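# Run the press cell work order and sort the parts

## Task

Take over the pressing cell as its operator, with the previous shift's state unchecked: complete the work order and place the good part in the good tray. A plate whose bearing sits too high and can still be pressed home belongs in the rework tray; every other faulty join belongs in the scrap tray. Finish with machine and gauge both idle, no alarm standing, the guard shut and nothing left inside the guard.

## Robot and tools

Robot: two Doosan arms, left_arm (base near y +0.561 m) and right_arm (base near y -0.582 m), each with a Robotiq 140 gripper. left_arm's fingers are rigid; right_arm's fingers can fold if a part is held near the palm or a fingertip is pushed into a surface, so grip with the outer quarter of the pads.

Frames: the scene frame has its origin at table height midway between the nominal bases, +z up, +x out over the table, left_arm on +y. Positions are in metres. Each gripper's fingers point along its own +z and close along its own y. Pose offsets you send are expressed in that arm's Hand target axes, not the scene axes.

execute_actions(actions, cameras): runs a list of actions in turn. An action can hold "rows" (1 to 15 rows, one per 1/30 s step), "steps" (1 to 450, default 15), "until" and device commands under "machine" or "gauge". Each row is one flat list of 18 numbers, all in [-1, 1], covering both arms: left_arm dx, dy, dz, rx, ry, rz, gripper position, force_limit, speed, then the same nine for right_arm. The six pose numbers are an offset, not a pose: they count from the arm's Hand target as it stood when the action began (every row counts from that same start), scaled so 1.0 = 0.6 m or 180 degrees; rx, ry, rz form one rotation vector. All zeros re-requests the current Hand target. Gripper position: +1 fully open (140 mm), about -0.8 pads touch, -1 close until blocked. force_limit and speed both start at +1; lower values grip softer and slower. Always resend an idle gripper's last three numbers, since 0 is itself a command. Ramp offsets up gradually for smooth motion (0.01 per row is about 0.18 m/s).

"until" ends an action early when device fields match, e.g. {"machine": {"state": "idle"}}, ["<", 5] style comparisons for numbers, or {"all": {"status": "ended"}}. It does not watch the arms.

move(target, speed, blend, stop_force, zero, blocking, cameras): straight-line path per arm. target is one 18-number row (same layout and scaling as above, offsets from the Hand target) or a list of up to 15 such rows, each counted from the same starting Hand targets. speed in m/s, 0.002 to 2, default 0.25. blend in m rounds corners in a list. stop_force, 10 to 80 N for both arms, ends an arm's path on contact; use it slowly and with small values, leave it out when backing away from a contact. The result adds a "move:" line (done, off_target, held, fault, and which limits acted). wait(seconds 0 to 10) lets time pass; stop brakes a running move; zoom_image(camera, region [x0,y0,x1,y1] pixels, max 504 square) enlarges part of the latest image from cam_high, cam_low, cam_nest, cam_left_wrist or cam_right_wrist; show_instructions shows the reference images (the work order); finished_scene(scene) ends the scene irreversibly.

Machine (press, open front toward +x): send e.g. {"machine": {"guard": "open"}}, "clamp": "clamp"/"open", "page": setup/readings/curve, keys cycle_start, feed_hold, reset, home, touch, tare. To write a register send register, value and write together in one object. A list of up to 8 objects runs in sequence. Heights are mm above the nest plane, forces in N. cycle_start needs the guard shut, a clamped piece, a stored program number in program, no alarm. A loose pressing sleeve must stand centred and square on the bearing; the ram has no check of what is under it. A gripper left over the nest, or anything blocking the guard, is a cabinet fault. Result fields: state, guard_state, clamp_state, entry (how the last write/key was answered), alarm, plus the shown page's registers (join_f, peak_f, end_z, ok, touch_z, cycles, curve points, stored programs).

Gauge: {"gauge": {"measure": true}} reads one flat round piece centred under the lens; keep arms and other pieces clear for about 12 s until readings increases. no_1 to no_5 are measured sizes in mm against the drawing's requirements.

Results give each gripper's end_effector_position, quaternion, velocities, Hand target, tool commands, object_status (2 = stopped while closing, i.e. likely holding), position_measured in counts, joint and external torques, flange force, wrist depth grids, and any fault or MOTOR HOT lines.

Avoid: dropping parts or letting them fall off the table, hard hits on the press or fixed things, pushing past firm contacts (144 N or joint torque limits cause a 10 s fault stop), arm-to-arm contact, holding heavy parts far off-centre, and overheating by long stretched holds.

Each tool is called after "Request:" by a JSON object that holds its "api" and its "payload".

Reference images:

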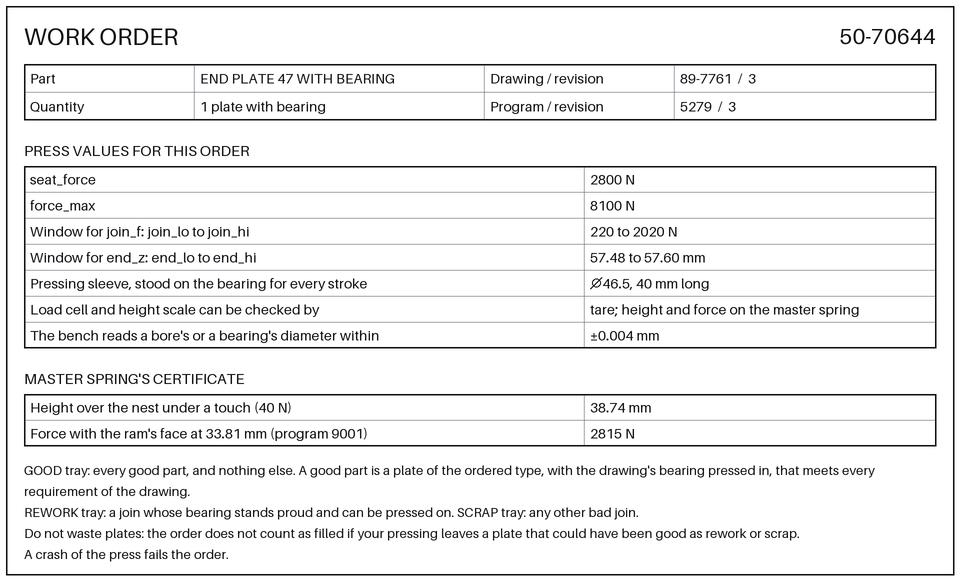

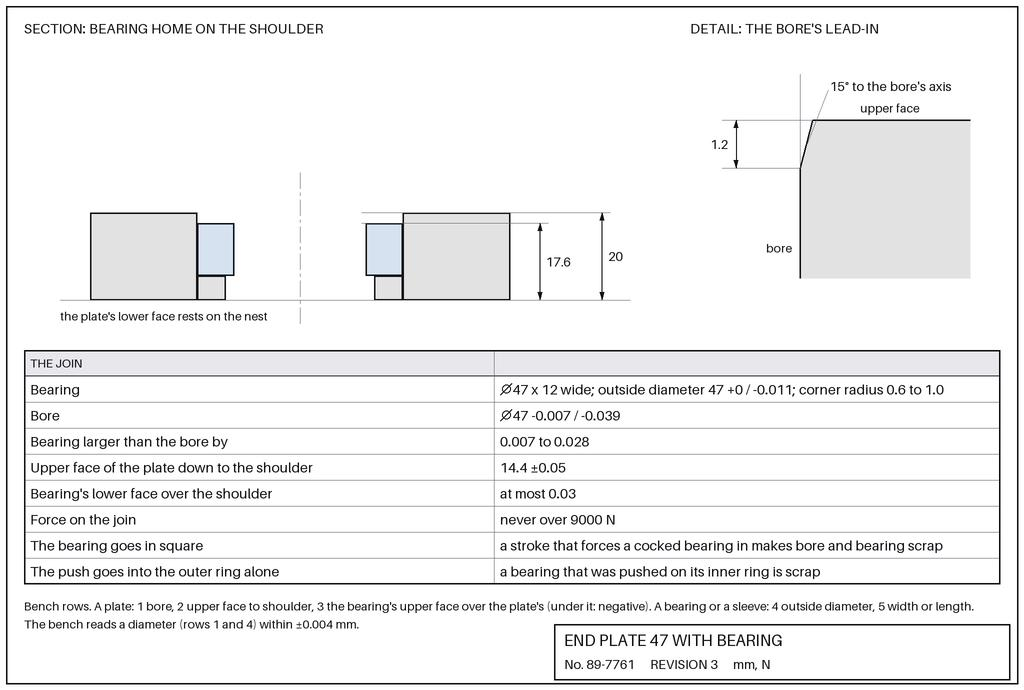

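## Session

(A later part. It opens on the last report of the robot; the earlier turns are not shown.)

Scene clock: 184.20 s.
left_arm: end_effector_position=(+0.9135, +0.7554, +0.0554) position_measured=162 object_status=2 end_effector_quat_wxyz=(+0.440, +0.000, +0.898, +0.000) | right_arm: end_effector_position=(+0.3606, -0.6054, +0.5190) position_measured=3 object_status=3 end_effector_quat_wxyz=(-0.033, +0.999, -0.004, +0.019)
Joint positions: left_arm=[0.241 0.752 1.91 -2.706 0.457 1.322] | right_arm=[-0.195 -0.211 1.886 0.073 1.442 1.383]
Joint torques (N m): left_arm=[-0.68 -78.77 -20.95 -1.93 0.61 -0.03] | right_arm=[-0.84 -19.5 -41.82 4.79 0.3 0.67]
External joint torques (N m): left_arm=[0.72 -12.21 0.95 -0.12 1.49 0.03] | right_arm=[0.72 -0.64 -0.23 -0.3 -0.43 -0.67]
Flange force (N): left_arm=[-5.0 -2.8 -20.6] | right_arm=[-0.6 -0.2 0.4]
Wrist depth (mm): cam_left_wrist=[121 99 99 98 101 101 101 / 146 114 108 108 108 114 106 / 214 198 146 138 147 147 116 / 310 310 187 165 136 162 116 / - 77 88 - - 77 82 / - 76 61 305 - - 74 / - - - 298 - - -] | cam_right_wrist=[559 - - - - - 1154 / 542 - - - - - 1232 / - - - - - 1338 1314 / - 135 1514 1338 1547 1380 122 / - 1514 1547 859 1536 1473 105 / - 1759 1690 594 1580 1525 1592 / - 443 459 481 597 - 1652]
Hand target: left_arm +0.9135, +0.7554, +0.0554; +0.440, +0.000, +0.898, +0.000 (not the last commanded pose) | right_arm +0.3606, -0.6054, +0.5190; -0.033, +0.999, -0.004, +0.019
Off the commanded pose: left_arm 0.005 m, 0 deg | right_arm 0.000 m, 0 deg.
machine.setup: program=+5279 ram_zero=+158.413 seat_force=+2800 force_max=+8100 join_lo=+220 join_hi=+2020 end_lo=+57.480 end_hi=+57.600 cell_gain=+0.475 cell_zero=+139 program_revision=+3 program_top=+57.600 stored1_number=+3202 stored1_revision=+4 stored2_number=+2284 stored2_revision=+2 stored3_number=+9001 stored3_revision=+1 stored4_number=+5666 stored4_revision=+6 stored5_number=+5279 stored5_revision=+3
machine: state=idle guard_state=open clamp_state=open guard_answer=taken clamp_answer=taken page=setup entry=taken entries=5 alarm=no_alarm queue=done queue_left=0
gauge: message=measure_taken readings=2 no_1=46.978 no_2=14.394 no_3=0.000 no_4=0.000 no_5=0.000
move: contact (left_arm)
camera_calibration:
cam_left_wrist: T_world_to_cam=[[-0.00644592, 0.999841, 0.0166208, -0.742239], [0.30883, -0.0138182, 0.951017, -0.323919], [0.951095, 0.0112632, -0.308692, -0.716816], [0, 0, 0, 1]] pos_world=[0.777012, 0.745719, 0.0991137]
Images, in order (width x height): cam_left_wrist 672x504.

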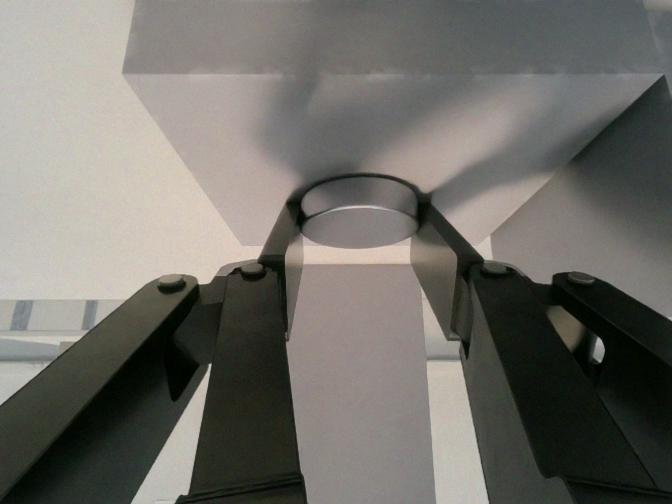

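Request:
{"api": "execute_actions", "payload": {"actions": [{"rows":[[0,0,0,0,0,0,-0.15,0,-1,0,0,0,0,0,0,1,1,1]],"steps":22}]}}

Request:
{"api": "move", "payload": {"target": [[0,0,-0.1,0,0,0,-0.15,0,-1,0,0,0,0,0,0,1,1,1],[0,-0.03,-0.5,0,0,0,-0.15,0,-1,0,0,0,0,0,0,1,1,1]], "speed": [0.08,0.25], "blend": [0.02,0], "cameras": ["cam_left_wrist"]}}

Request:
{"api": "execute_actions", "payload": {"actions": [{"gauge":{"measure":true},"machine":{"clamp":"clamp"},"steps":400,"until":{"gauge":{"readings":[">=",3]}}}], "cameras": ["cam_nest"]}}

Scene clock: 185.50 s.
left_arm: end_effector_position=(+0.9135, +0.7554, +0.0553) position_measured=148 object_status=3 end_effector_quat_wxyz=(+0.440, +0.000, +0.898, +0.000) | right_arm: end_effector_position=(+0.3606, -0.6054, +0.5190) position_measured=3 object_status=3 end_effector_quat_wxyz=(-0.033, +0.999, -0.004, +0.019)
Joint positions: left_arm=[0.241 0.752 1.91 -2.706 0.457 1.322] | right_arm=[-0.195 -0.211 1.886 0.073 1.442 1.383]
Joint torques (N m): left_arm=[0.92 -89.31 -21.35 -2.11 2.13 -0.02] | right_arm=[-0.66 -18.85 -41.72 4.76 0.36 0.66]
External joint torques (N m): left_arm=[-0.82 -1.75 1.32 0.05 -0.03 0.01] | right_arm=[0.62 -1.36 -0.18 -0.28 -0.48 -0.67]
Flange force (N): left_arm=[-0.1 -2.2 -4.6] | right_arm=[-1.9 -0.1 0.4]
Wrist depth (mm): cam_left_wrist=[120 99 99 98 101 101 101 / 146 113 107 107 108 114 106 / 214 199 146 140 146 147 116 / 310 279 129 169 137 152 111 / - 77 88 - 323 77 82 / - 72 61 314 - - 72 / - - - 296 293 - -] | cam_right_wrist=[556 634 - - - - 1268 / - - 621 609 - - 1232 / - - - 630 - - 1283 / - 135 1525 1407 1454 144 122 / - 118 1536 944 1389 1525 106 / - 1759 614 588 597 1592 1547 / - 443 458 486 643 1947 1652]
Hand target: left_arm +0.9135, +0.7554, +0.0554; +0.440, +0.000, +0.898, +0.000 | right_arm +0.3606, -0.6054, +0.5190; -0.033, +0.999, -0.004, +0.019
Off the commanded pose: left_arm 0.000 m, 0 deg | right_arm 0.000 m, 0 deg.
machine.setup: program=+5279 ram_zero=+158.413 seat_force=+2800 force_max=+8100 join_lo=+220 join_hi=+2020 end_lo=+57.480 end_hi=+57.600 cell_gain=+0.475 cell_zero=+139 program_revision=+3 program_top=+57.600 stored1_number=+3202 stored1_revision=+4 stored2_number=+2284 stored2_revision=+2 stored3_number=+9001 stored3_revision=+1 stored4_number=+5666 stored4_revision=+6 stored5_number=+5279 stored5_revision=+3
machine: state=idle guard_state=open clamp_state=open guard_answer=taken clamp_answer=taken page=setup entry=taken entries=5 alarm=no_alarm queue=done queue_left=0
gauge: message=measure_taken readings=2 no_1=46.978 no_2=14.394 no_3=0.000 no_4=0.000 no_5=0.000

Scene clock: 187.83 s.
left_arm: end_effector_position=(+0.6763, +0.7373, +0.2390) position_measured=148 object_status=3 end_effector_quat_wxyz=(+0.440, +0.000, +0.898, +0.000) | right_arm: end_effector_position=(+0.3606, -0.6054, +0.5190) position_measured=3 object_status=3 end_effector_quat_wxyz=(-0.033, +0.999, -0.004, +0.019)
Joint positions: left_arm=[0.327 0.227 2.323 -2.412 0.386 1.081] | right_arm=[-0.195 -0.211 1.886 0.073 1.442 1.383]
Joint torques (N m): left_arm=[1.12 -44.25 -24.61 -2.46 1.97 0.09] | right_arm=[-0.48 -19.26 -41.83 4.75 0.37 0.62]
External joint torques (N m): left_arm=[-1.28 -2.28 1.26 0.26 -0.05 -0.09] | right_arm=[0.54 -0.95 -0.17 -0.26 -0.5 -0.62]
Flange force (N): left_arm=[0.0 0.0 0.0] | right_arm=[-1.2 0.0 0.5]
Wrist depth (mm): cam_left_wrist=[326 341 340 341 341 342 373 / 431 444 429 392 382 431 1587 / 581 450 543 487 448 2106 2168 / 1825 1888 110 576 132 2704 2671 / - 77 88 562 - 77 82 / - 72 61 - - - 72 / - - - - - - -] | cam_right_wrist=[537 - - - 563 - 1172 / 563 - - - - - 1239 / - - - - - - 1290 / - 135 1454 1298 1372 1380 122 / - 1569 1603 - 1536 1504 105 / - 1704 1652 588 582 1603 1592 / - 439 456 487 1640 1731 1652]
Hand target: left_arm +0.6763, +0.7374, +0.2391; +0.440, +0.000, +0.898, +0.000 | right_arm +0.3606, -0.6054, +0.5190; -0.033, +0.999, -0.004, +0.019
Off the commanded pose: left_arm 0.000 m, 0 deg | right_arm 0.000 m, 0 deg.
machine.setup: program=+5279 ram_zero=+158.413 seat_force=+2800 force_max=+8100 join_lo=+220 join_hi=+2020 end_lo=+57.480 end_hi=+57.600 cell_gain=+0.475 cell_zero=+139 program_revision=+3 program_top=+57.600 stored1_number=+3202 stored1_revision=+4 stored2_number=+2284 stored2_revision=+2 stored3_number=+9001 stored3_revision=+1 stored4_number=+5666 stored4_revision=+6 stored5_number=+5279 stored5_revision=+3
machine: state=idle guard_state=open clamp_state=open guard_answer=taken clamp_answer=taken page=setup entry=taken entries=5 alarm=no_alarm queue=done queue_left=0
gauge: message=measure_taken readings=2 no_1=46.978 no_2=14.394 no_3=0.000 no_4=0.000 no_5=0.000
move: done
camera_calibration:
cam_left_wrist: T_world_to_cam=[[-0.00644238, 0.999841, 0.0166223, -0.728727], [0.30904, -0.0138182, 0.950949, -0.42571], [0.951027, 0.0112633, -0.308902, -0.434211], [0, 0, 0, 1]] pos_world=[0.539813, 0.727619, 0.282814]
Images, in order (width x height): cam_left_wrist 672x504.

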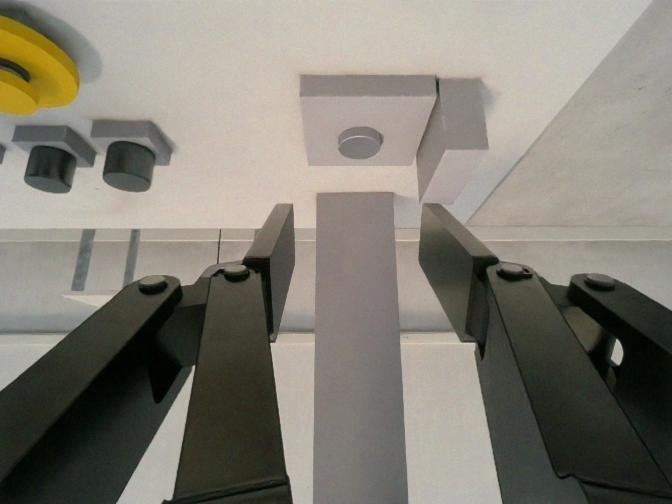

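Scene clock: 200.03 s.
left_arm: end_effector_position=(+0.6763, +0.7374, +0.2391) position_measured=148 object_status=3 end_effector_quat_wxyz=(+0.440, +0.000, +0.898, +0.000) | right_arm: end_effector_position=(+0.3606, -0.6054, +0.5190) position_measured=3 object_status=3 end_effector_quat_wxyz=(-0.033, +0.999, -0.004, +0.019)
Joint positions: left_arm=[0.327 0.226 2.323 -2.412 0.386 1.081] | right_arm=[-0.195 -0.211 1.886 0.073 1.442 1.383]
Joint torques (N m): left_arm=[0.79 -43.86 -24.53 -2.23 2.01 -0.07] | right_arm=[-0.76 -19.15 -41.82 4.75 0.33 0.63]
External joint torques (N m): left_arm=[-0.93 -2.64 1.24 0.03 -0.1 0.07] | right_arm=[0.9 -0.88 0.09 -0.28 -0.45 -0.63]
Flange force (N): left_arm=[0.0 0.0 0.0] | right_arm=[-1.3 -0.8 0.9]
Wrist depth (mm): cam_left_wrist=[329 356 341 340 342 341 374 / 429 429 432 393 384 429 1564 / 464 521 545 497 454 2330 2168 / 3084 2576 110 - 132 2671 2844 / - 77 88 - - 77 78 / - 72 61 - - - 72 / - - - - - - -] | cam_right_wrist=[- - - - - - 1172 / 553 643 - - - - 1192 / - - - - - - 1283 / 1253 135 1425 1160 1558 1389 122 / - 117 - 768 1514 1454 105 / - - 1677 594 1483 1603 1558 / - 443 455 484 1665 1833 1677]
Hand target: left_arm +0.6763, +0.7374, +0.2391; +0.440, +0.000, +0.898, +0.000 | right_arm +0.3606, -0.6054, +0.5190; -0.033, +0.999, -0.004, +0.019
Tool commands: left_gripper/position=-0.15 left_gripper/force_limit=+0.0 left_gripper/speed=-1.0 right_gripper/position=+1.0 right_gripper/force_limit=+1.0 right_gripper/speed=+1.0
Off the commanded pose: left_arm 0.000 m, 0 deg | right_arm 0.000 m, 0 deg.
machine.setup: program=+5279 ram_zero=+158.413 seat_force=+2800 force_max=+8100 join_lo=+220 join_hi=+2020 end_lo=+57.480 end_hi=+57.600 cell_gain=+0.475 cell_zero=+139 program_revision=+3 program_top=+57.600 stored1_number=+3202 stored1_revision=+4 stored2_number=+2284 stored2_revision=+2 stored3_number=+9001 stored3_revision=+1 stored4_number=+5666 stored4_revision=+6 stored5_number=+5279 stored5_revision=+3
machine: state=idle guard_state=open clamp_state=clamped guard_answer=taken clamp_answer=taken page=setup entry=taken entries=5 alarm=no_alarm queue=done queue_left=0
gauge: message=measure_taken readings=3 no_1=0.000 no_2=0.000 no_3=0.000 no_4=46.992 no_5=12.008
Images, in order (width x height): cam_nest 672x504.

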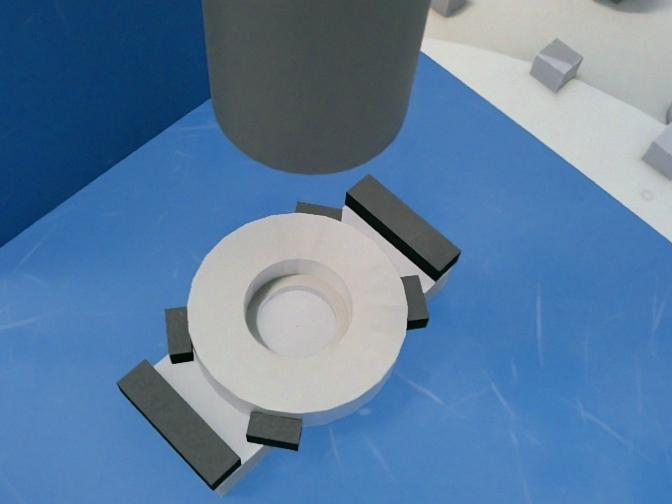

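Request:
{"api": "move", "payload": {"target": [[-0.0026,0.03,0.4,0,0,0,-0.15,0,-1,0,0,0,0,0,0,1,1,1],[-0.0026,0.03,0.498,0,0,0,-0.15,0,-1,0,0,0,0,0,0,1,1,1]], "speed": [0.2,0.06], "blend": [0.01,0]}}

Request:
{"api": "execute_actions", "payload": {"actions": [{"rows":[[0,0,0,0,0,0,-1,0,-1,0,0,0,0,0,0,1,1,1]],"steps":35}], "cameras": ["cam_left_wrist"]}}

Request:
{"api": "zoom_image", "payload": {"camera": "cam_left_wrist", "region": [200, 100, 520, 360]}}

Scene clock: 203.07 s.
left_arm: end_effector_position=(+0.9135, +0.7554, +0.0574) position_measured=148 object_status=3 end_effector_quat_wxyz=(+0.440, +0.000, +0.898, +0.000) | right_arm: end_effector_position=(+0.3606, -0.6054, +0.5190) position_measured=3 object_status=3 end_effector_quat_wxyz=(-0.033, +0.999, -0.004, +0.019)
Joint positions: left_arm=[0.241 0.749 1.911 -2.704 0.454 1.319] | right_arm=[-0.195 -0.211 1.886 0.073 1.442 1.383]
Joint torques (N m): left_arm=[1.52 -90.1 -22.5 -2.07 2.27 -0.07] | right_arm=[-0.55 -19.19 -41.82 4.79 0.35 0.63]
External joint torques (N m): left_arm=[-1.53 -0.86 2.36 0.01 -0.16 0.07] | right_arm=[0.43 -0.6 0.05 -0.33 -0.47 -0.64]
Flange force (N): left_arm=[1.5 -3.9 -4.8] | right_arm=[-1.0 0.4 0.9]
Wrist depth (mm): cam_left_wrist=[118 99 99 98 101 101 101 / 149 123 111 117 111 117 106 / 202 203 150 140 147 151 116 / 316 284 128 212 136 152 111 / - 77 88 - - 77 82 / - 72 61 313 - - 72 / - - - - - - -] | cam_right_wrist=[- - - - 556 - 1192 / - - - - 565 599 1232 / 771 - - - - - 1253 / - 136 1464 1677 1398 1380 122 / - 111 1603 811 1592 - 105 / - 1731 1704 585 591 1615 1547 / - 443 459 484 1640 1652 1640]
Hand target: left_arm +0.9135, +0.7554, +0.0573; +0.440, +0.000, +0.898, +0.000 | right_arm +0.3606, -0.6054, +0.5190; -0.033, +0.999, -0.004, +0.019
Off the commanded pose: left_arm 0.000 m, 0 deg | right_arm 0.000 m, 0 deg.
machine.setup: program=+5279 ram_zero=+158.413 seat_force=+2800 force_max=+8100 join_lo=+220 join_hi=+2020 end_lo=+57.480 end_hi=+57.600 cell_gain=+0.475 cell_zero=+139 program_revision=+3 program_top=+57.600 stored1_number=+3202 stored1_revision=+4 stored2_number=+2284 stored2_revision=+2 stored3_number=+9001 stored3_revision=+1 stored4_number=+5666 stored4_revision=+6 stored5_number=+5279 stored5_revision=+3
machine: state=idle guard_state=open clamp_state=clamped guard_answer=taken clamp_answer=taken page=setup entry=taken entries=5 alarm=no_alarm queue=done queue_left=0
gauge: message=measure_taken readings=3 no_1=0.000 no_2=0.000 no_3=0.000 no_4=46.992 no_5=12.008
move: done

Scene clock: 204.43 s.
left_arm: end_effector_position=(+0.9135, +0.7554, +0.0573) position_measured=162 object_status=2 end_effector_quat_wxyz=(+0.440, +0.000, +0.898, +0.000) | right_arm: end_effector_position=(+0.3606, -0.6054, +0.5190) position_measured=3 object_status=3 end_effector_quat_wxyz=(-0.033, +0.999, -0.004, +0.019)
Joint positions: left_arm=[0.241 0.749 1.911 -2.704 0.454 1.319] | right_arm=[-0.195 -0.211 1.886 0.073 1.442 1.383]
Joint torques (N m): left_arm=[0.88 -82.98 -20.41 -2 1 -0.07] | right_arm=[-0.24 -19.3 -41.92 4.76 0.38 0.68]
External joint torques (N m): left_arm=[-1 -7.48 0.38 -0.05 1.09 0.07] | right_arm=[0.13 -0.57 0.24 -0.31 -0.5 -0.69]
Flange force (N): left_arm=[-3.2 -3.7 -12.0] | right_arm=[-1.3 1.2 1.2]
Wrist depth (mm): cam_left_wrist=[123 99 99 98 101 101 101 / 149 124 110 117 111 117 106 / 202 203 150 140 147 151 116 / 312 316 192 176 136 152 116 / - 77 88 - - 77 82 / - 76 61 312 - - 74 / - - - 297 - - -] | cam_right_wrist=[- - - - - 575 1179 / - - - - - - 1148 / - 657 - - - - 1322 / - 135 1464 1592 1389 1372 122 / - 1603 1603 739 1444 1504 105 / - 1731 1569 588 588 1389 1569 / - 443 460 480 606 - 1652]
Hand target: left_arm +0.9135, +0.7554, +0.0573; +0.440, +0.000, +0.898, +0.000 | right_arm +0.3606, -0.6054, +0.5190; -0.033, +0.999, -0.004, +0.019
Off the commanded pose: left_arm 0.000 m, 0 deg | right_arm 0.000 m, 0 deg.
machine.setup: program=+5279 ram_zero=+158.413 seat_force=+2800 force_max=+8100 join_lo=+220 join_hi=+2020 end_lo=+57.480 end_hi=+57.600 cell_gain=+0.475 cell_zero=+139 program_revision=+3 program_top=+57.600 stored1_number=+3202 stored1_revision=+4 stored2_number=+2284 stored2_revision=+2 stored3_number=+9001 stored3_revision=+1 stored4_number=+5666 stored4_revision=+6 stored5_number=+5279 stored5_revision=+3
machine: state=idle guard_state=open clamp_state=clamped guard_answer=taken clamp_answer=taken page=setup entry=taken entries=5 alarm=no_alarm queue=done queue_left=0
gauge: message=measure_taken readings=3 no_1=0.000 no_2=0.000 no_3=0.000 no_4=46.992 no_5=12.008
camera_calibration:
cam_left_wrist: T_world_to_cam=[[-0.00644408, 0.999841, 0.0166217, -0.742274], [0.308949, -0.0138182, 0.950978, -0.32591], [0.951057, 0.0112634, -0.308811, -0.716157], [0, 0, 0, 1]] pos_world=[0.777013, 0.745719, 0.101114]
Images, in order (width x height): cam_left_wrist 672x504.

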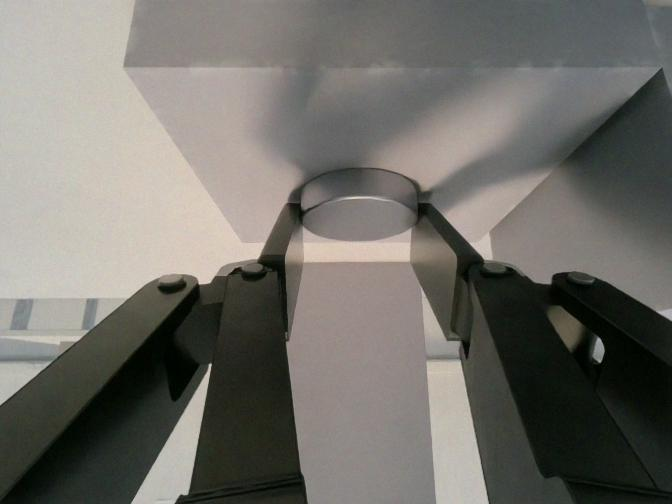

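Scaled by 1.575 from the camera's 672x504 image, which has a finer 960x720 frame.

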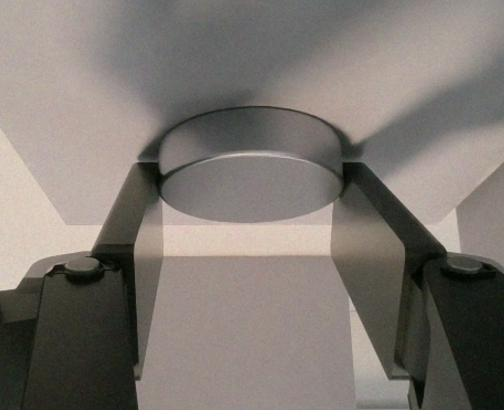

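Request:
{"api": "move", "payload": {"target": [[-0.0788,0,-0.0617,0,0,0,-1,0,-1,0,0,0,0,0,0,1,1,1],[-0.0543,-0.159,-0.452,0,0,0,-1,0,-1,0,0,0,0,0,0,1,1,1],[0.1278,-0.8257,-0.5633,0.394,0,0.308,-1,0,-1,0,0,0,0,0,0,1,1,1]], "speed": [0.1,0.22,0.26], "blend": [0.02,0.05,0], "cameras": ["cam_nest"]}}

Request:
{"api": "zoom_image", "payload": {"camera": "cam_nest", "region": [160, 60, 440, 430]}}

Scene clock: 210.50 s.
left_arm: end_effector_position=(+0.5996, +0.2599, +0.2038) position_measured=162 object_status=2 end_effector_quat_wxyz=(+0.311, +0.636, +0.635, -0.309) | right_arm: end_effector_position=(+0.3606, -0.6054, +0.5190) position_measured=3 object_status=3 end_effector_quat_wxyz=(-0.033, +0.999, -0.004, +0.019)
Joint positions: left_arm=[-0.119 0.454 2.055 -1.223 0.982 0.794] | right_arm=[-0.195 -0.211 1.886 0.073 1.442 1.383]
Joint torques (N m): left_arm=[0.36 -65.54 -24.97 -0.73 1.74 -0.02] | right_arm=[-0.63 -18.9 -41.89 4.78 0.31 0.62]
External joint torques (N m): left_arm=[-0.38 -1.92 2.97 0.34 -0.22 0.02] | right_arm=[0.59 -0.9 0.1 -0.31 -0.43 -0.62]
Flange force (N): left_arm=[-1.6 -7.8 -1.3] | right_arm=[-1.5 -0.1 0.8]
Wrist depth (mm): cam_left_wrist=[273 268 273 264 273 269 278 / - 252 - - - - 255 / 322 322 300 146 286 303 514 / 309 313 381 365 135 382 737 / - 77 88 3000 118 77 77 / - 76 61 3000 - - 74 / - - - 334 - - -] | cam_right_wrist=[- - - - - - 1136 / 559 632 - - 625 - 1246 / - - - - - 620 1298 / - 135 1454 1298 1483 1389 122 / - 1569 1569 832 1504 1504 105 / - 1759 1652 597 593 1569 1615 / - 441 459 481 586 1717 -]
Hand target: left_arm +0.5996, +0.2599, +0.2038; +0.311, +0.636, +0.635, -0.309 | right_arm +0.3606, -0.6054, +0.5190; -0.033, +0.999, -0.004, +0.019
Off the commanded pose: left_arm 0.000 m, 0 deg | right_arm 0.000 m, 0 deg.
machine.setup: program=+5279 ram_zero=+158.413 seat_force=+2800 force_max=+8100 join_lo=+220 join_hi=+2020 end_lo=+57.480 end_hi=+57.600 cell_gain=+0.475 cell_zero=+139 program_revision=+3 program_top=+57.600 stored1_number=+3202 stored1_revision=+4 stored2_number=+2284 stored2_revision=+2 stored3_number=+9001 stored3_revision=+1 stored4_number=+5666 stored4_revision=+6 stored5_number=+5279 stored5_revision=+3
machine: state=idle guard_state=open clamp_state=clamped guard_answer=taken clamp_answer=taken page=setup entry=taken entries=5 alarm=no_alarm queue=done queue_left=0
gauge: message=measure_taken readings=3 no_1=0.000 no_2=0.000 no_3=0.000 no_4=46.992 no_5=12.008
move: done
Images, in order (width x height): cam_nest 672x504.

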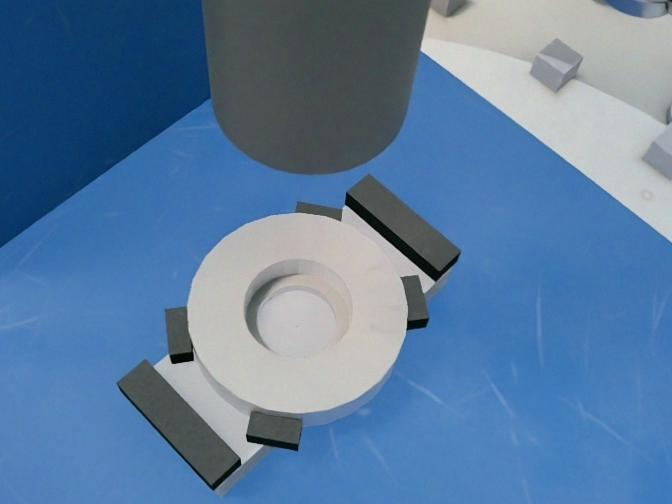

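Scaled by 1.362 from the camera's 672x504 image, which has a finer 960x720 frame.

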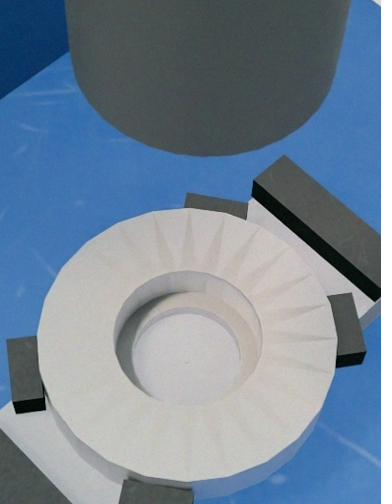

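Request:
{"api": "move", "payload": {"target": [[-0.1818,-0.0005,0.2808,0,0,0,-1,0,-1,0,0,0,0,0,0,1,1,1],[-0.2155,-0.0005,0.3348,0,0,0,-1,0,-1,0,0,0,0,0,0,1,1,1]], "speed": [0.18,0.08], "blend": [0.01,0], "cameras": ["cam_nest","cam_left_wrist"]}}

Request:
{"api": "zoom_image", "payload": {"camera": "cam_nest", "region": [200, 190, 400, 360]}}

Scene clock: 214.03 s.
left_arm: end_effector_position=(+0.5995, +0.0221, +0.1820) position_measured=162 object_status=2 end_effector_quat_wxyz=(+0.311, +0.636, +0.635, -0.309) | right_arm: end_effector_position=(+0.3606, -0.6054, +0.5190) position_measured=3 object_status=3 end_effector_quat_wxyz=(-0.033, +0.999, -0.004, +0.019)
Joint positions: left_arm=[-0.48 0.548 1.943 -1.458 0.776 0.708] | right_arm=[-0.195 -0.211 1.886 0.073 1.442 1.383]
Joint torques (N m): left_arm=[-0.23 -74.85 -25.05 -0.97 1.7 -0.13] | right_arm=[-0.4 -19.21 -41.84 4.73 0.33 0.69]
External joint torques (N m): left_arm=[0.47 -2.12 1.99 0.13 -0.33 0.13] | right_arm=[0.44 -0.88 -0.08 -0.25 -0.46 -0.7]
Flange force (N): left_arm=[0.2 -5.5 -3.9] | right_arm=[-1.3 0.4 0.6]
Wrist depth (mm): cam_left_wrist=[148 148 142 109 109 150 150 / 183 187 170 134 137 189 190 / 202 240 236 150 161 257 278 / 201 256 121 162 135 327 624 / - 77 88 2737 118 77 77 / - 76 61 - - - 74 / - - - - - - -] | cam_right_wrist=[621 - - - - 555 1205 / 555 - - - - - 1290 / 679 - - - 651 - 1306 / - 135 1464 1314 1435 1354 122 / - 1547 1558 829 1483 1504 105 / - 1745 1603 589 607 1558 1504 / - 440 460 477 607 1717 1704]
Hand target: left_arm +0.5995, +0.0220, +0.1820; +0.311, +0.636, +0.635, -0.309 | right_arm +0.3606, -0.6054, +0.5190; -0.033, +0.999, -0.004, +0.019
Off the commanded pose: left_arm 0.000 m, 0 deg | right_arm 0.000 m, 0 deg.
machine.setup: program=+5279 ram_zero=+158.413 seat_force=+2800 force_max=+8100 join_lo=+220 join_hi=+2020 end_lo=+57.480 end_hi=+57.600 cell_gain=+0.475 cell_zero=+139 program_revision=+3 program_top=+57.600 stored1_number=+3202 stored1_revision=+4 stored2_number=+2284 stored2_revision=+2 stored3_number=+9001 stored3_revision=+1 stored4_number=+5666 stored4_revision=+6 stored5_number=+5279 stored5_revision=+3
machine: state=idle guard_state=open clamp_state=clamped guard_answer=taken clamp_answer=taken page=setup entry=taken entries=5 alarm=no_alarm queue=done queue_left=0
gauge: message=measure_taken readings=3 no_1=0.000 no_2=0.000 no_3=0.000 no_4=46.992 no_5=12.008
move: done
camera_calibration:
cam_left_wrist: T_world_to_cam=[[0.999755, 0.0060526, 0.0212687, -0.595233], [-0.0183071, -0.312932, 0.949599, -0.154552], [0.0124032, -0.949756, -0.312744, 0.213882], [0, 0, 0, 1]] pos_world=[0.589605, 0.158375, 0.226312]
Images, in order (width x height): cam_nest 672x504, cam_left_wrist 672x504.

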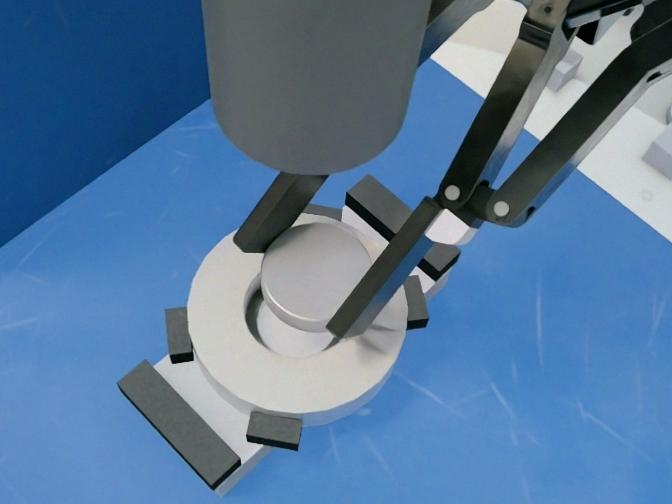

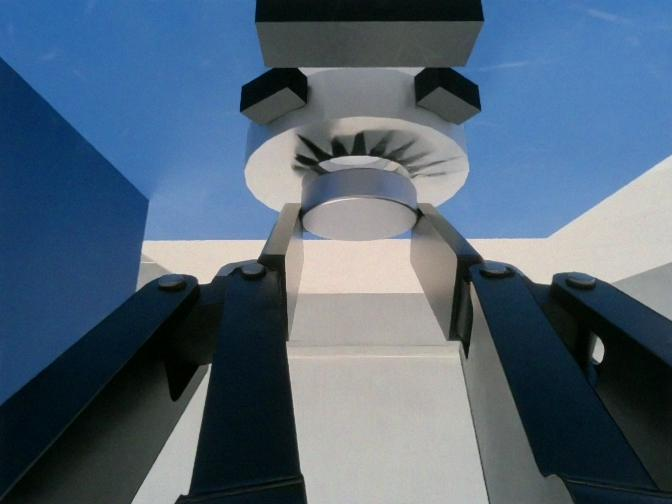

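Scaled by 2.520 from the camera's 672x504 image, which has a finer 960x720 frame.

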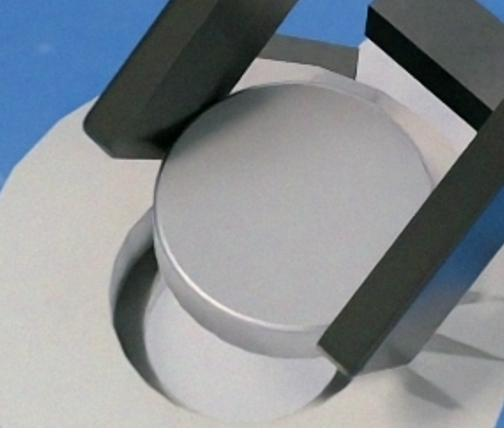

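Request:
{"api": "move", "payload": {"target": [[-0.0113,-0.0027,0.0144,0,0,0,-1,0,-1,0,0,0,0,0,0,1,1,1],[-0.0035,-0.0027,0.0206,0,0,0,-1,0,-1,0,0,0,0,0,0,1,1,1]], "speed": 0.04, "cameras": ["cam_nest","cam_left_wrist"]}}

Request:
{"api": "zoom_image", "payload": {"camera": "cam_nest", "region": [200, 200, 400, 370]}}

Request:
{"api": "zoom_image", "payload": {"camera": "cam_left_wrist", "region": [200, 60, 520, 320]}}

Scene clock: 215.53 s.
left_arm: end_effector_position=(+0.5979, +0.0110, +0.1761) position_measured=162 object_status=2 end_effector_quat_wxyz=(+0.311, +0.636, +0.635, -0.309) | right_arm: end_effector_position=(+0.3606, -0.6054, +0.5190) position_measured=3 object_status=3 end_effector_quat_wxyz=(-0.033, +0.999, -0.004, +0.019)
Joint positions: left_arm=[-0.496 0.56 1.938 -1.476 0.766 0.715] | right_arm=[-0.195 -0.211 1.886 0.073 1.442 1.383]
Joint torques (N m): left_arm=[1.1 -76.87 -24.71 -0.97 1.61 0.09] | right_arm=[-0.6 -19.01 -42.03 4.77 0.35 0.62]
External joint torques (N m): left_arm=[-1.11 -1.18 1.73 0.09 -0.21 -0.1] | right_arm=[0.46 -0.81 0.28 -0.31 -0.47 -0.62]
Flange force (N): left_arm=[-1.0 -5.0 -1.3] | right_arm=[-1.6 0.2 1.2]
Wrist depth (mm): cam_left_wrist=[141 141 136 101 102 142 143 / 178 178 132 124 124 180 180 / 199 236 225 147 150 244 246 / 199 253 122 177 135 314 716 / - 77 88 2380 118 77 82 / - 76 61 - - - 74 / - - - - - - -] | cam_right_wrist=[555 - - - - - 1225 / 574 - - - - 582 1212 / - - - - - 643 1338 / - 136 1494 1172 1398 1416 122 / - 1547 1603 - 1504 1483 105 / - 1677 1652 583 1536 1536 1569 / - 443 461 478 643 1627 -]
Hand target: left_arm +0.5979, +0.0110, +0.1761; +0.311, +0.636, +0.635, -0.309 | right_arm +0.3606, -0.6054, +0.5190; -0.033, +0.999, -0.004, +0.019
Off the commanded pose: left_arm 0.000 m, 0 deg | right_arm 0.000 m, 0 deg.
machine.setup: program=+5279 ram_zero=+158.413 seat_force=+2800 force_max=+8100 join_lo=+220 join_hi=+2020 end_lo=+57.480 end_hi=+57.600 cell_gain=+0.475 cell_zero=+139 program_revision=+3 program_top=+57.600 stored1_number=+3202 stored1_revision=+4 stored2_number=+2284 stored2_revision=+2 stored3_number=+9001 stored3_revision=+1 stored4_number=+5666 stored4_revision=+6 stored5_number=+5279 stored5_revision=+3
machine: state=idle guard_state=open clamp_state=clamped guard_answer=taken clamp_answer=taken page=setup entry=taken entries=5 alarm=no_alarm queue=done queue_left=0
gauge: message=measure_taken readings=3 no_1=0.000 no_2=0.000 no_3=0.000 no_4=46.992 no_5=12.008
move: done
camera_calibration:
cam_left_wrist: T_world_to_cam=[[0.999754, 0.00602217, 0.0213639, -0.593456], [-0.0184071, -0.312932, 0.949597, -0.152393], [0.0124041, -0.949757, -0.312744, 0.201514], [0, 0, 0, 1]] pos_world=[0.588005, 0.147275, 0.220412]
Images, in order (width x height): cam_nest 672x504, cam_left_wrist 672x504.

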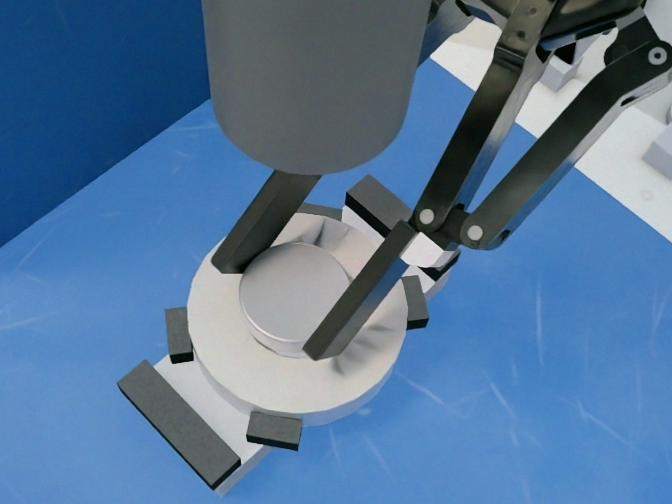

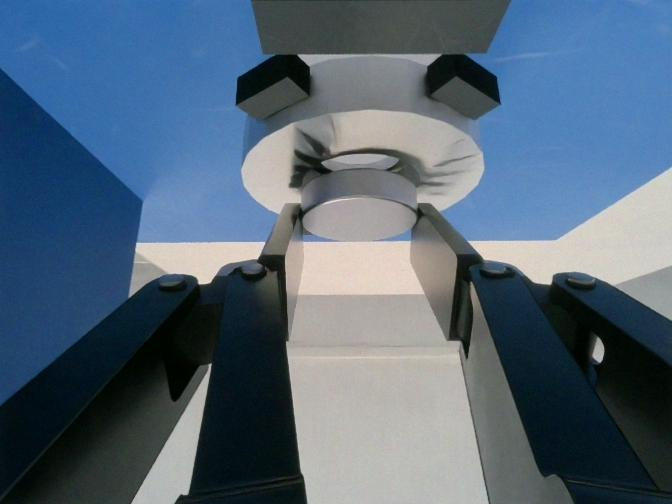

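Scaled by 2.520 from the camera's 672x504 image, which has a finer 960x720 frame.

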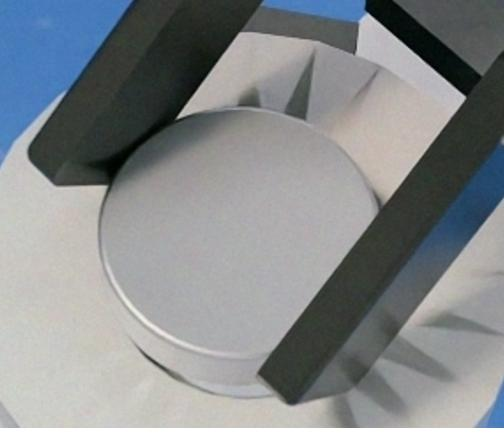

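Scaled by 1.575 from the camera's 672x504 image, which has a finer 960x720 frame.

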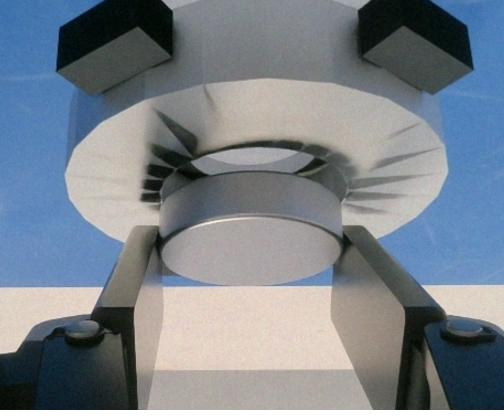

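Request:
{"api": "move", "payload": {"target": [0.0081,-0.0002,0.0021,0,0,0,-1,0,-1,0,0,0,0,0,0,1,1,1], "speed": 0.02, "cameras": ["cam_nest","cam_left_wrist"]}}

Request:
{"api": "zoom_image", "payload": {"camera": "cam_nest", "region": [200, 200, 400, 370]}}

Request:
{"api": "zoom_image", "payload": {"camera": "cam_left_wrist", "region": [200, 60, 520, 320]}}

Scene clock: 216.60 s.
left_arm: end_effector_position=(+0.5978, +0.0129, +0.1716) position_measured=162 object_status=2 end_effector_quat_wxyz=(+0.311, +0.636, +0.635, -0.309) | right_arm: end_effector_position=(+0.3606, -0.6054, +0.5190) position_measured=3 object_status=3 end_effector_quat_wxyz=(-0.033, +0.999, -0.004, +0.019)
Joint positions: left_arm=[-0.493 0.565 1.941 -1.483 0.767 0.728] | right_arm=[-0.195 -0.211 1.886 0.073 1.442 1.383]
Joint torques (N m): left_arm=[1.41 -67.65 -18.6 0.97 -0.85 0.37] | right_arm=[-0.93 -19.3 -41.94 4.77 0.35 0.68]
External joint torques (N m): left_arm=[-1.51 -10.98 -4.19 -1.88 2.28 -0.37] | right_arm=[0.8 -0.62 0.07 -0.3 -0.48 -0.68]
Flange force (N): left_arm=[-11.5 -4.6 -8.5] | right_arm=[-0.9 -0.4 1.0]
Wrist depth (mm): cam_left_wrist=[136 136 126 96 96 137 137 / 171 172 133 123 123 173 174 / 199 232 203 140 146 236 236 / 199 297 296 177 135 301 697 / - 77 88 3000 118 77 82 / - 76 61 - - - 74 / - - - 2461 - - -] | cam_right_wrist=[534 - - - - - 1172 / - - - 580 549 - 1283 / - - - - 628 - 1322 / - 136 1425 1346 1525 1425 122 / - 135 1580 762 1525 1483 105 / - 1690 1652 585 597 1615 1580 / - 441 460 481 649 1690 1640]
Hand target: left_arm +0.5978, +0.0130, +0.1714; +0.311, +0.636, +0.635, -0.309 | right_arm +0.3606, -0.6054, +0.5190; -0.033, +0.999, -0.004, +0.019
Off the commanded pose: left_arm 0.000 m, 0 deg | right_arm 0.000 m, 0 deg.
machine.setup: program=+5279 ram_zero=+158.413 seat_force=+2800 force_max=+8100 join_lo=+220 join_hi=+2020 end_lo=+57.480 end_hi=+57.600 cell_gain=+0.475 cell_zero=+139 program_revision=+3 program_top=+57.600 stored1_number=+3202 stored1_revision=+4 stored2_number=+2284 stored2_revision=+2 stored3_number=+9001 stored3_revision=+1 stored4_number=+5666 stored4_revision=+6 stored5_number=+5279 stored5_revision=+3
machine: state=idle guard_state=open clamp_state=clamped guard_answer=taken clamp_answer=taken page=setup entry=taken entries=5 alarm=no_alarm queue=done queue_left=0
gauge: message=measure_taken readings=3 no_1=0.000 no_2=0.000 no_3=0.000 no_4=46.992 no_5=12.008
move: done
camera_calibration:
cam_left_wrist: T_world_to_cam=[[0.999755, 0.0059312, 0.0213327, -0.593251], [-0.0184083, -0.312749, 0.949657, -0.147566], [0.0123044, -0.949817, -0.312563, 0.201942], [0, 0, 0, 1]] pos_world=[0.587905, 0.149175, 0.215912]
Images, in order (width x height): cam_nest 672x504, cam_left_wrist 672x504.

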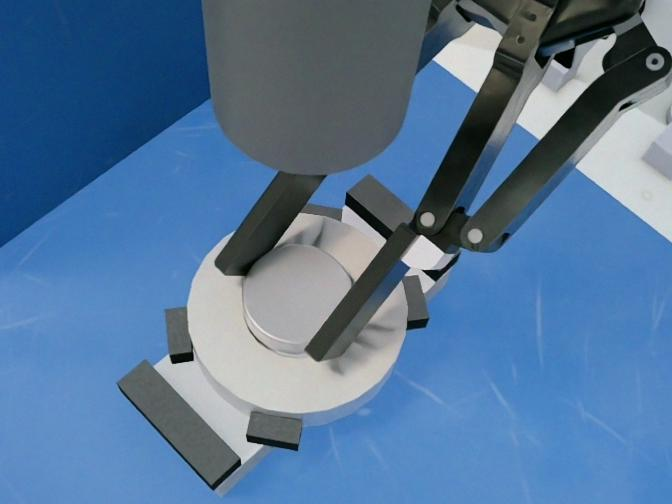

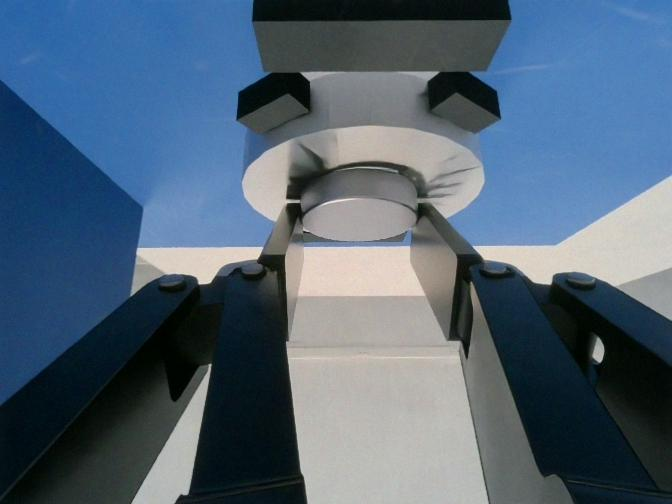

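Scaled by 2.520 from the camera's 672x504 image, which has a finer 960x720 frame.

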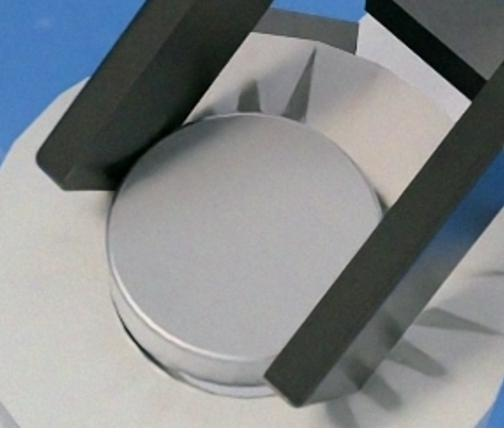

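Scaled by 1.575 from the camera's 672x504 image, which has a finer 960x720 frame.

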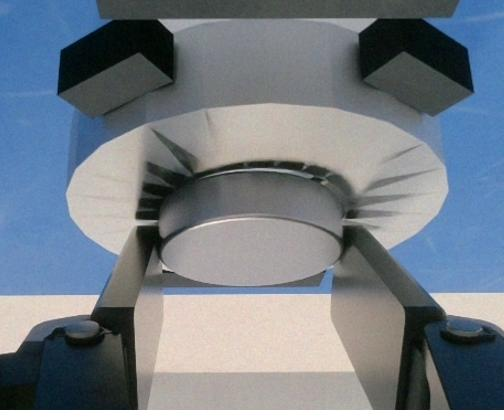

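Request:
{"api": "move", "payload": {"target": [0.0053,0,0.0041,0,0,0,-1,0,-1,0,0,0,0,0,0,1,1,1], "speed": 0.003, "stop_force": 10, "cameras": ["cam_nest","cam_left_wrist"]}}

Request:
{"api": "zoom_image", "payload": {"camera": "cam_nest", "region": [200, 200, 400, 370]}}

Request:
{"api": "zoom_image", "payload": {"camera": "cam_left_wrist", "region": [200, 60, 520, 320]}}

Scene clock: 217.83 s.
left_arm: end_effector_position=(+0.5978, +0.0129, +0.1711) position_measured=162 object_status=2 end_effector_quat_wxyz=(+0.311, +0.636, +0.635, -0.309) | right_arm: end_effector_position=(+0.3606, -0.6054, +0.5190) position_measured=3 object_status=3 end_effector_quat_wxyz=(-0.033, +0.999, -0.004, +0.019)
Joint positions: left_arm=[-0.493 0.566 1.941 -1.483 0.767 0.729] | right_arm=[-0.195 -0.211 1.886 0.073 1.442 1.383]
Joint torques (N m): left_arm=[0.11 -54.75 -14.98 2.16 -4.48 0.41] | right_arm=[-0.54 -19.2 -41.82 4.77 0.31 0.6]
External joint torques (N m): left_arm=[-0.12 -23.7 -7.73 -3.06 5.91 -0.41] | right_arm=[0.35 -0.72 -0.04 -0.3 -0.44 -0.6]
Flange force (N): left_arm=[-21.2 -8.6 -24.0] | right_arm=[-1.1 0.4 0.6]
Wrist depth (mm): cam_left_wrist=[136 136 125 96 96 137 137 / 171 171 133 123 124 173 174 / 199 232 203 140 146 236 236 / 199 252 137 161 135 304 811 / - 77 88 2576 118 77 82 / - 76 61 - - - 74 / - - - - - - -] | cam_right_wrist=[529 - - - - - 1198 / - 630 - - - - 1212 / - - - - - - 1314 / - 136 1494 1592 1444 1407 121 / - 1525 1615 - 1483 1473 105 / - 1665 1615 591 1525 1615 1592 / - 441 461 482 616 1982 1677]
Hand target: left_arm +0.5978, +0.0129, +0.1711; +0.311, +0.636, +0.635, -0.309 (not the last commanded pose) | right_arm +0.3606, -0.6054, +0.5190; -0.033, +0.999, -0.004, +0.019
Off the commanded pose: left_arm 0.004 m, 0 deg | right_arm 0.000 m, 0 deg.
machine.setup: program=+5279 ram_zero=+158.413 seat_force=+2800 force_max=+8100 join_lo=+220 join_hi=+2020 end_lo=+57.480 end_hi=+57.600 cell_gain=+0.475 cell_zero=+139 program_revision=+3 program_top=+57.600 stored1_number=+3202 stored1_revision=+4 stored2_number=+2284 stored2_revision=+2 stored3_number=+9001 stored3_revision=+1 stored4_number=+5666 stored4_revision=+6 stored5_number=+5279 stored5_revision=+3
machine: state=idle guard_state=open clamp_state=clamped guard_answer=taken clamp_answer=taken page=setup entry=taken entries=5 alarm=no_alarm queue=done queue_left=0
gauge: message=measure_taken readings=3 no_1=0.000 no_2=0.000 no_3=0.000 no_4=46.992 no_5=12.008
move: contact (left_arm)
camera_calibration:
cam_left_wrist: T_world_to_cam=[[0.999754, 0.00602634, 0.0213635, -0.593261], [-0.0184077, -0.312751, 0.949657, -0.14706], [0.0124044, -0.949816, -0.312563, 0.201821], [0, 0, 0, 1]] pos_world=[0.587905, 0.149275, 0.215412]
Images, in order (width x height): cam_nest 672x504, cam_left_wrist 672x504.

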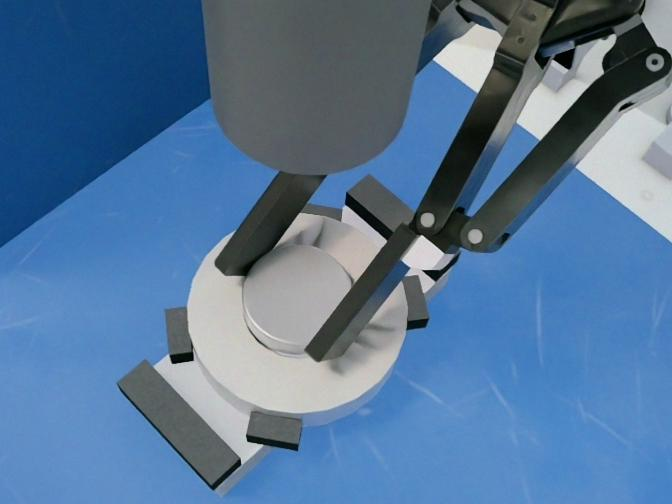

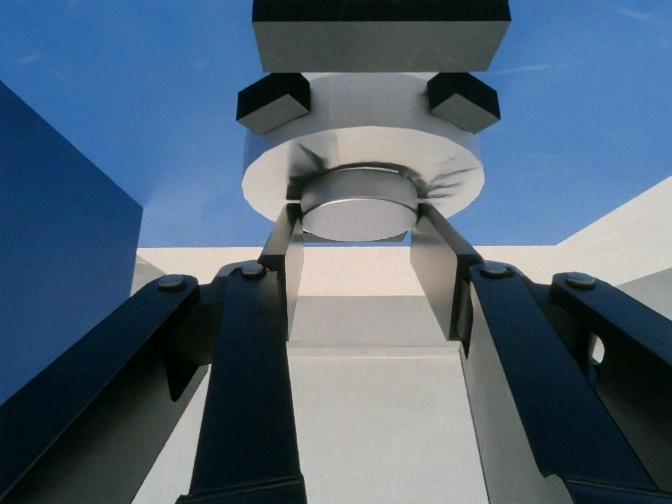

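Scaled by 2.520 from the camera's 672x504 image, which has a finer 960x720 frame.

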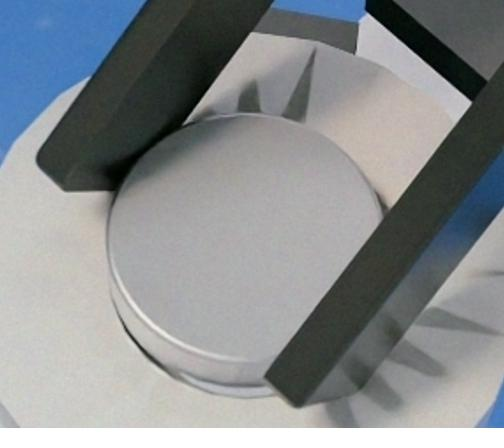

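Scaled by 1.575 from the camera's 672x504 image, which has a finer 960x720 frame.

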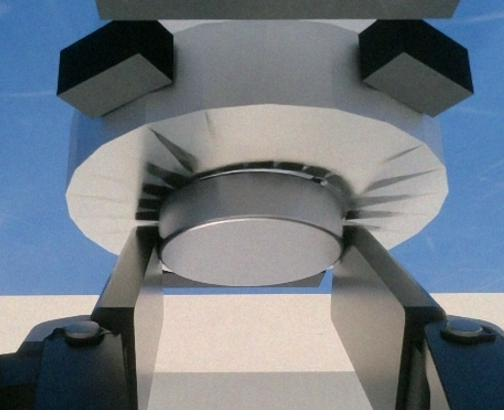

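Request:
{"api": "zoom_image", "payload": {"camera": "cam_nest", "region": [235, 235, 365, 365]}}

Scaled by 3.877 from the camera's 672x504 image, which has a finer 960x720 frame.

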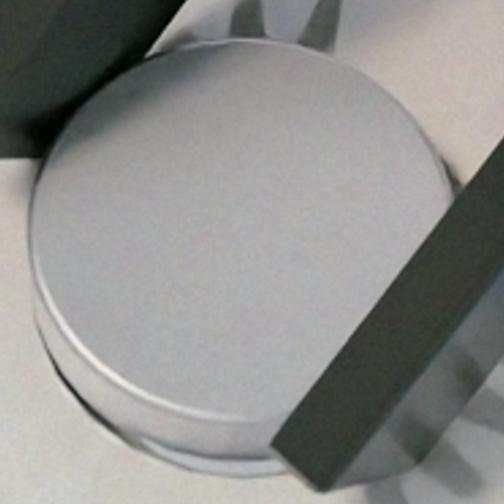

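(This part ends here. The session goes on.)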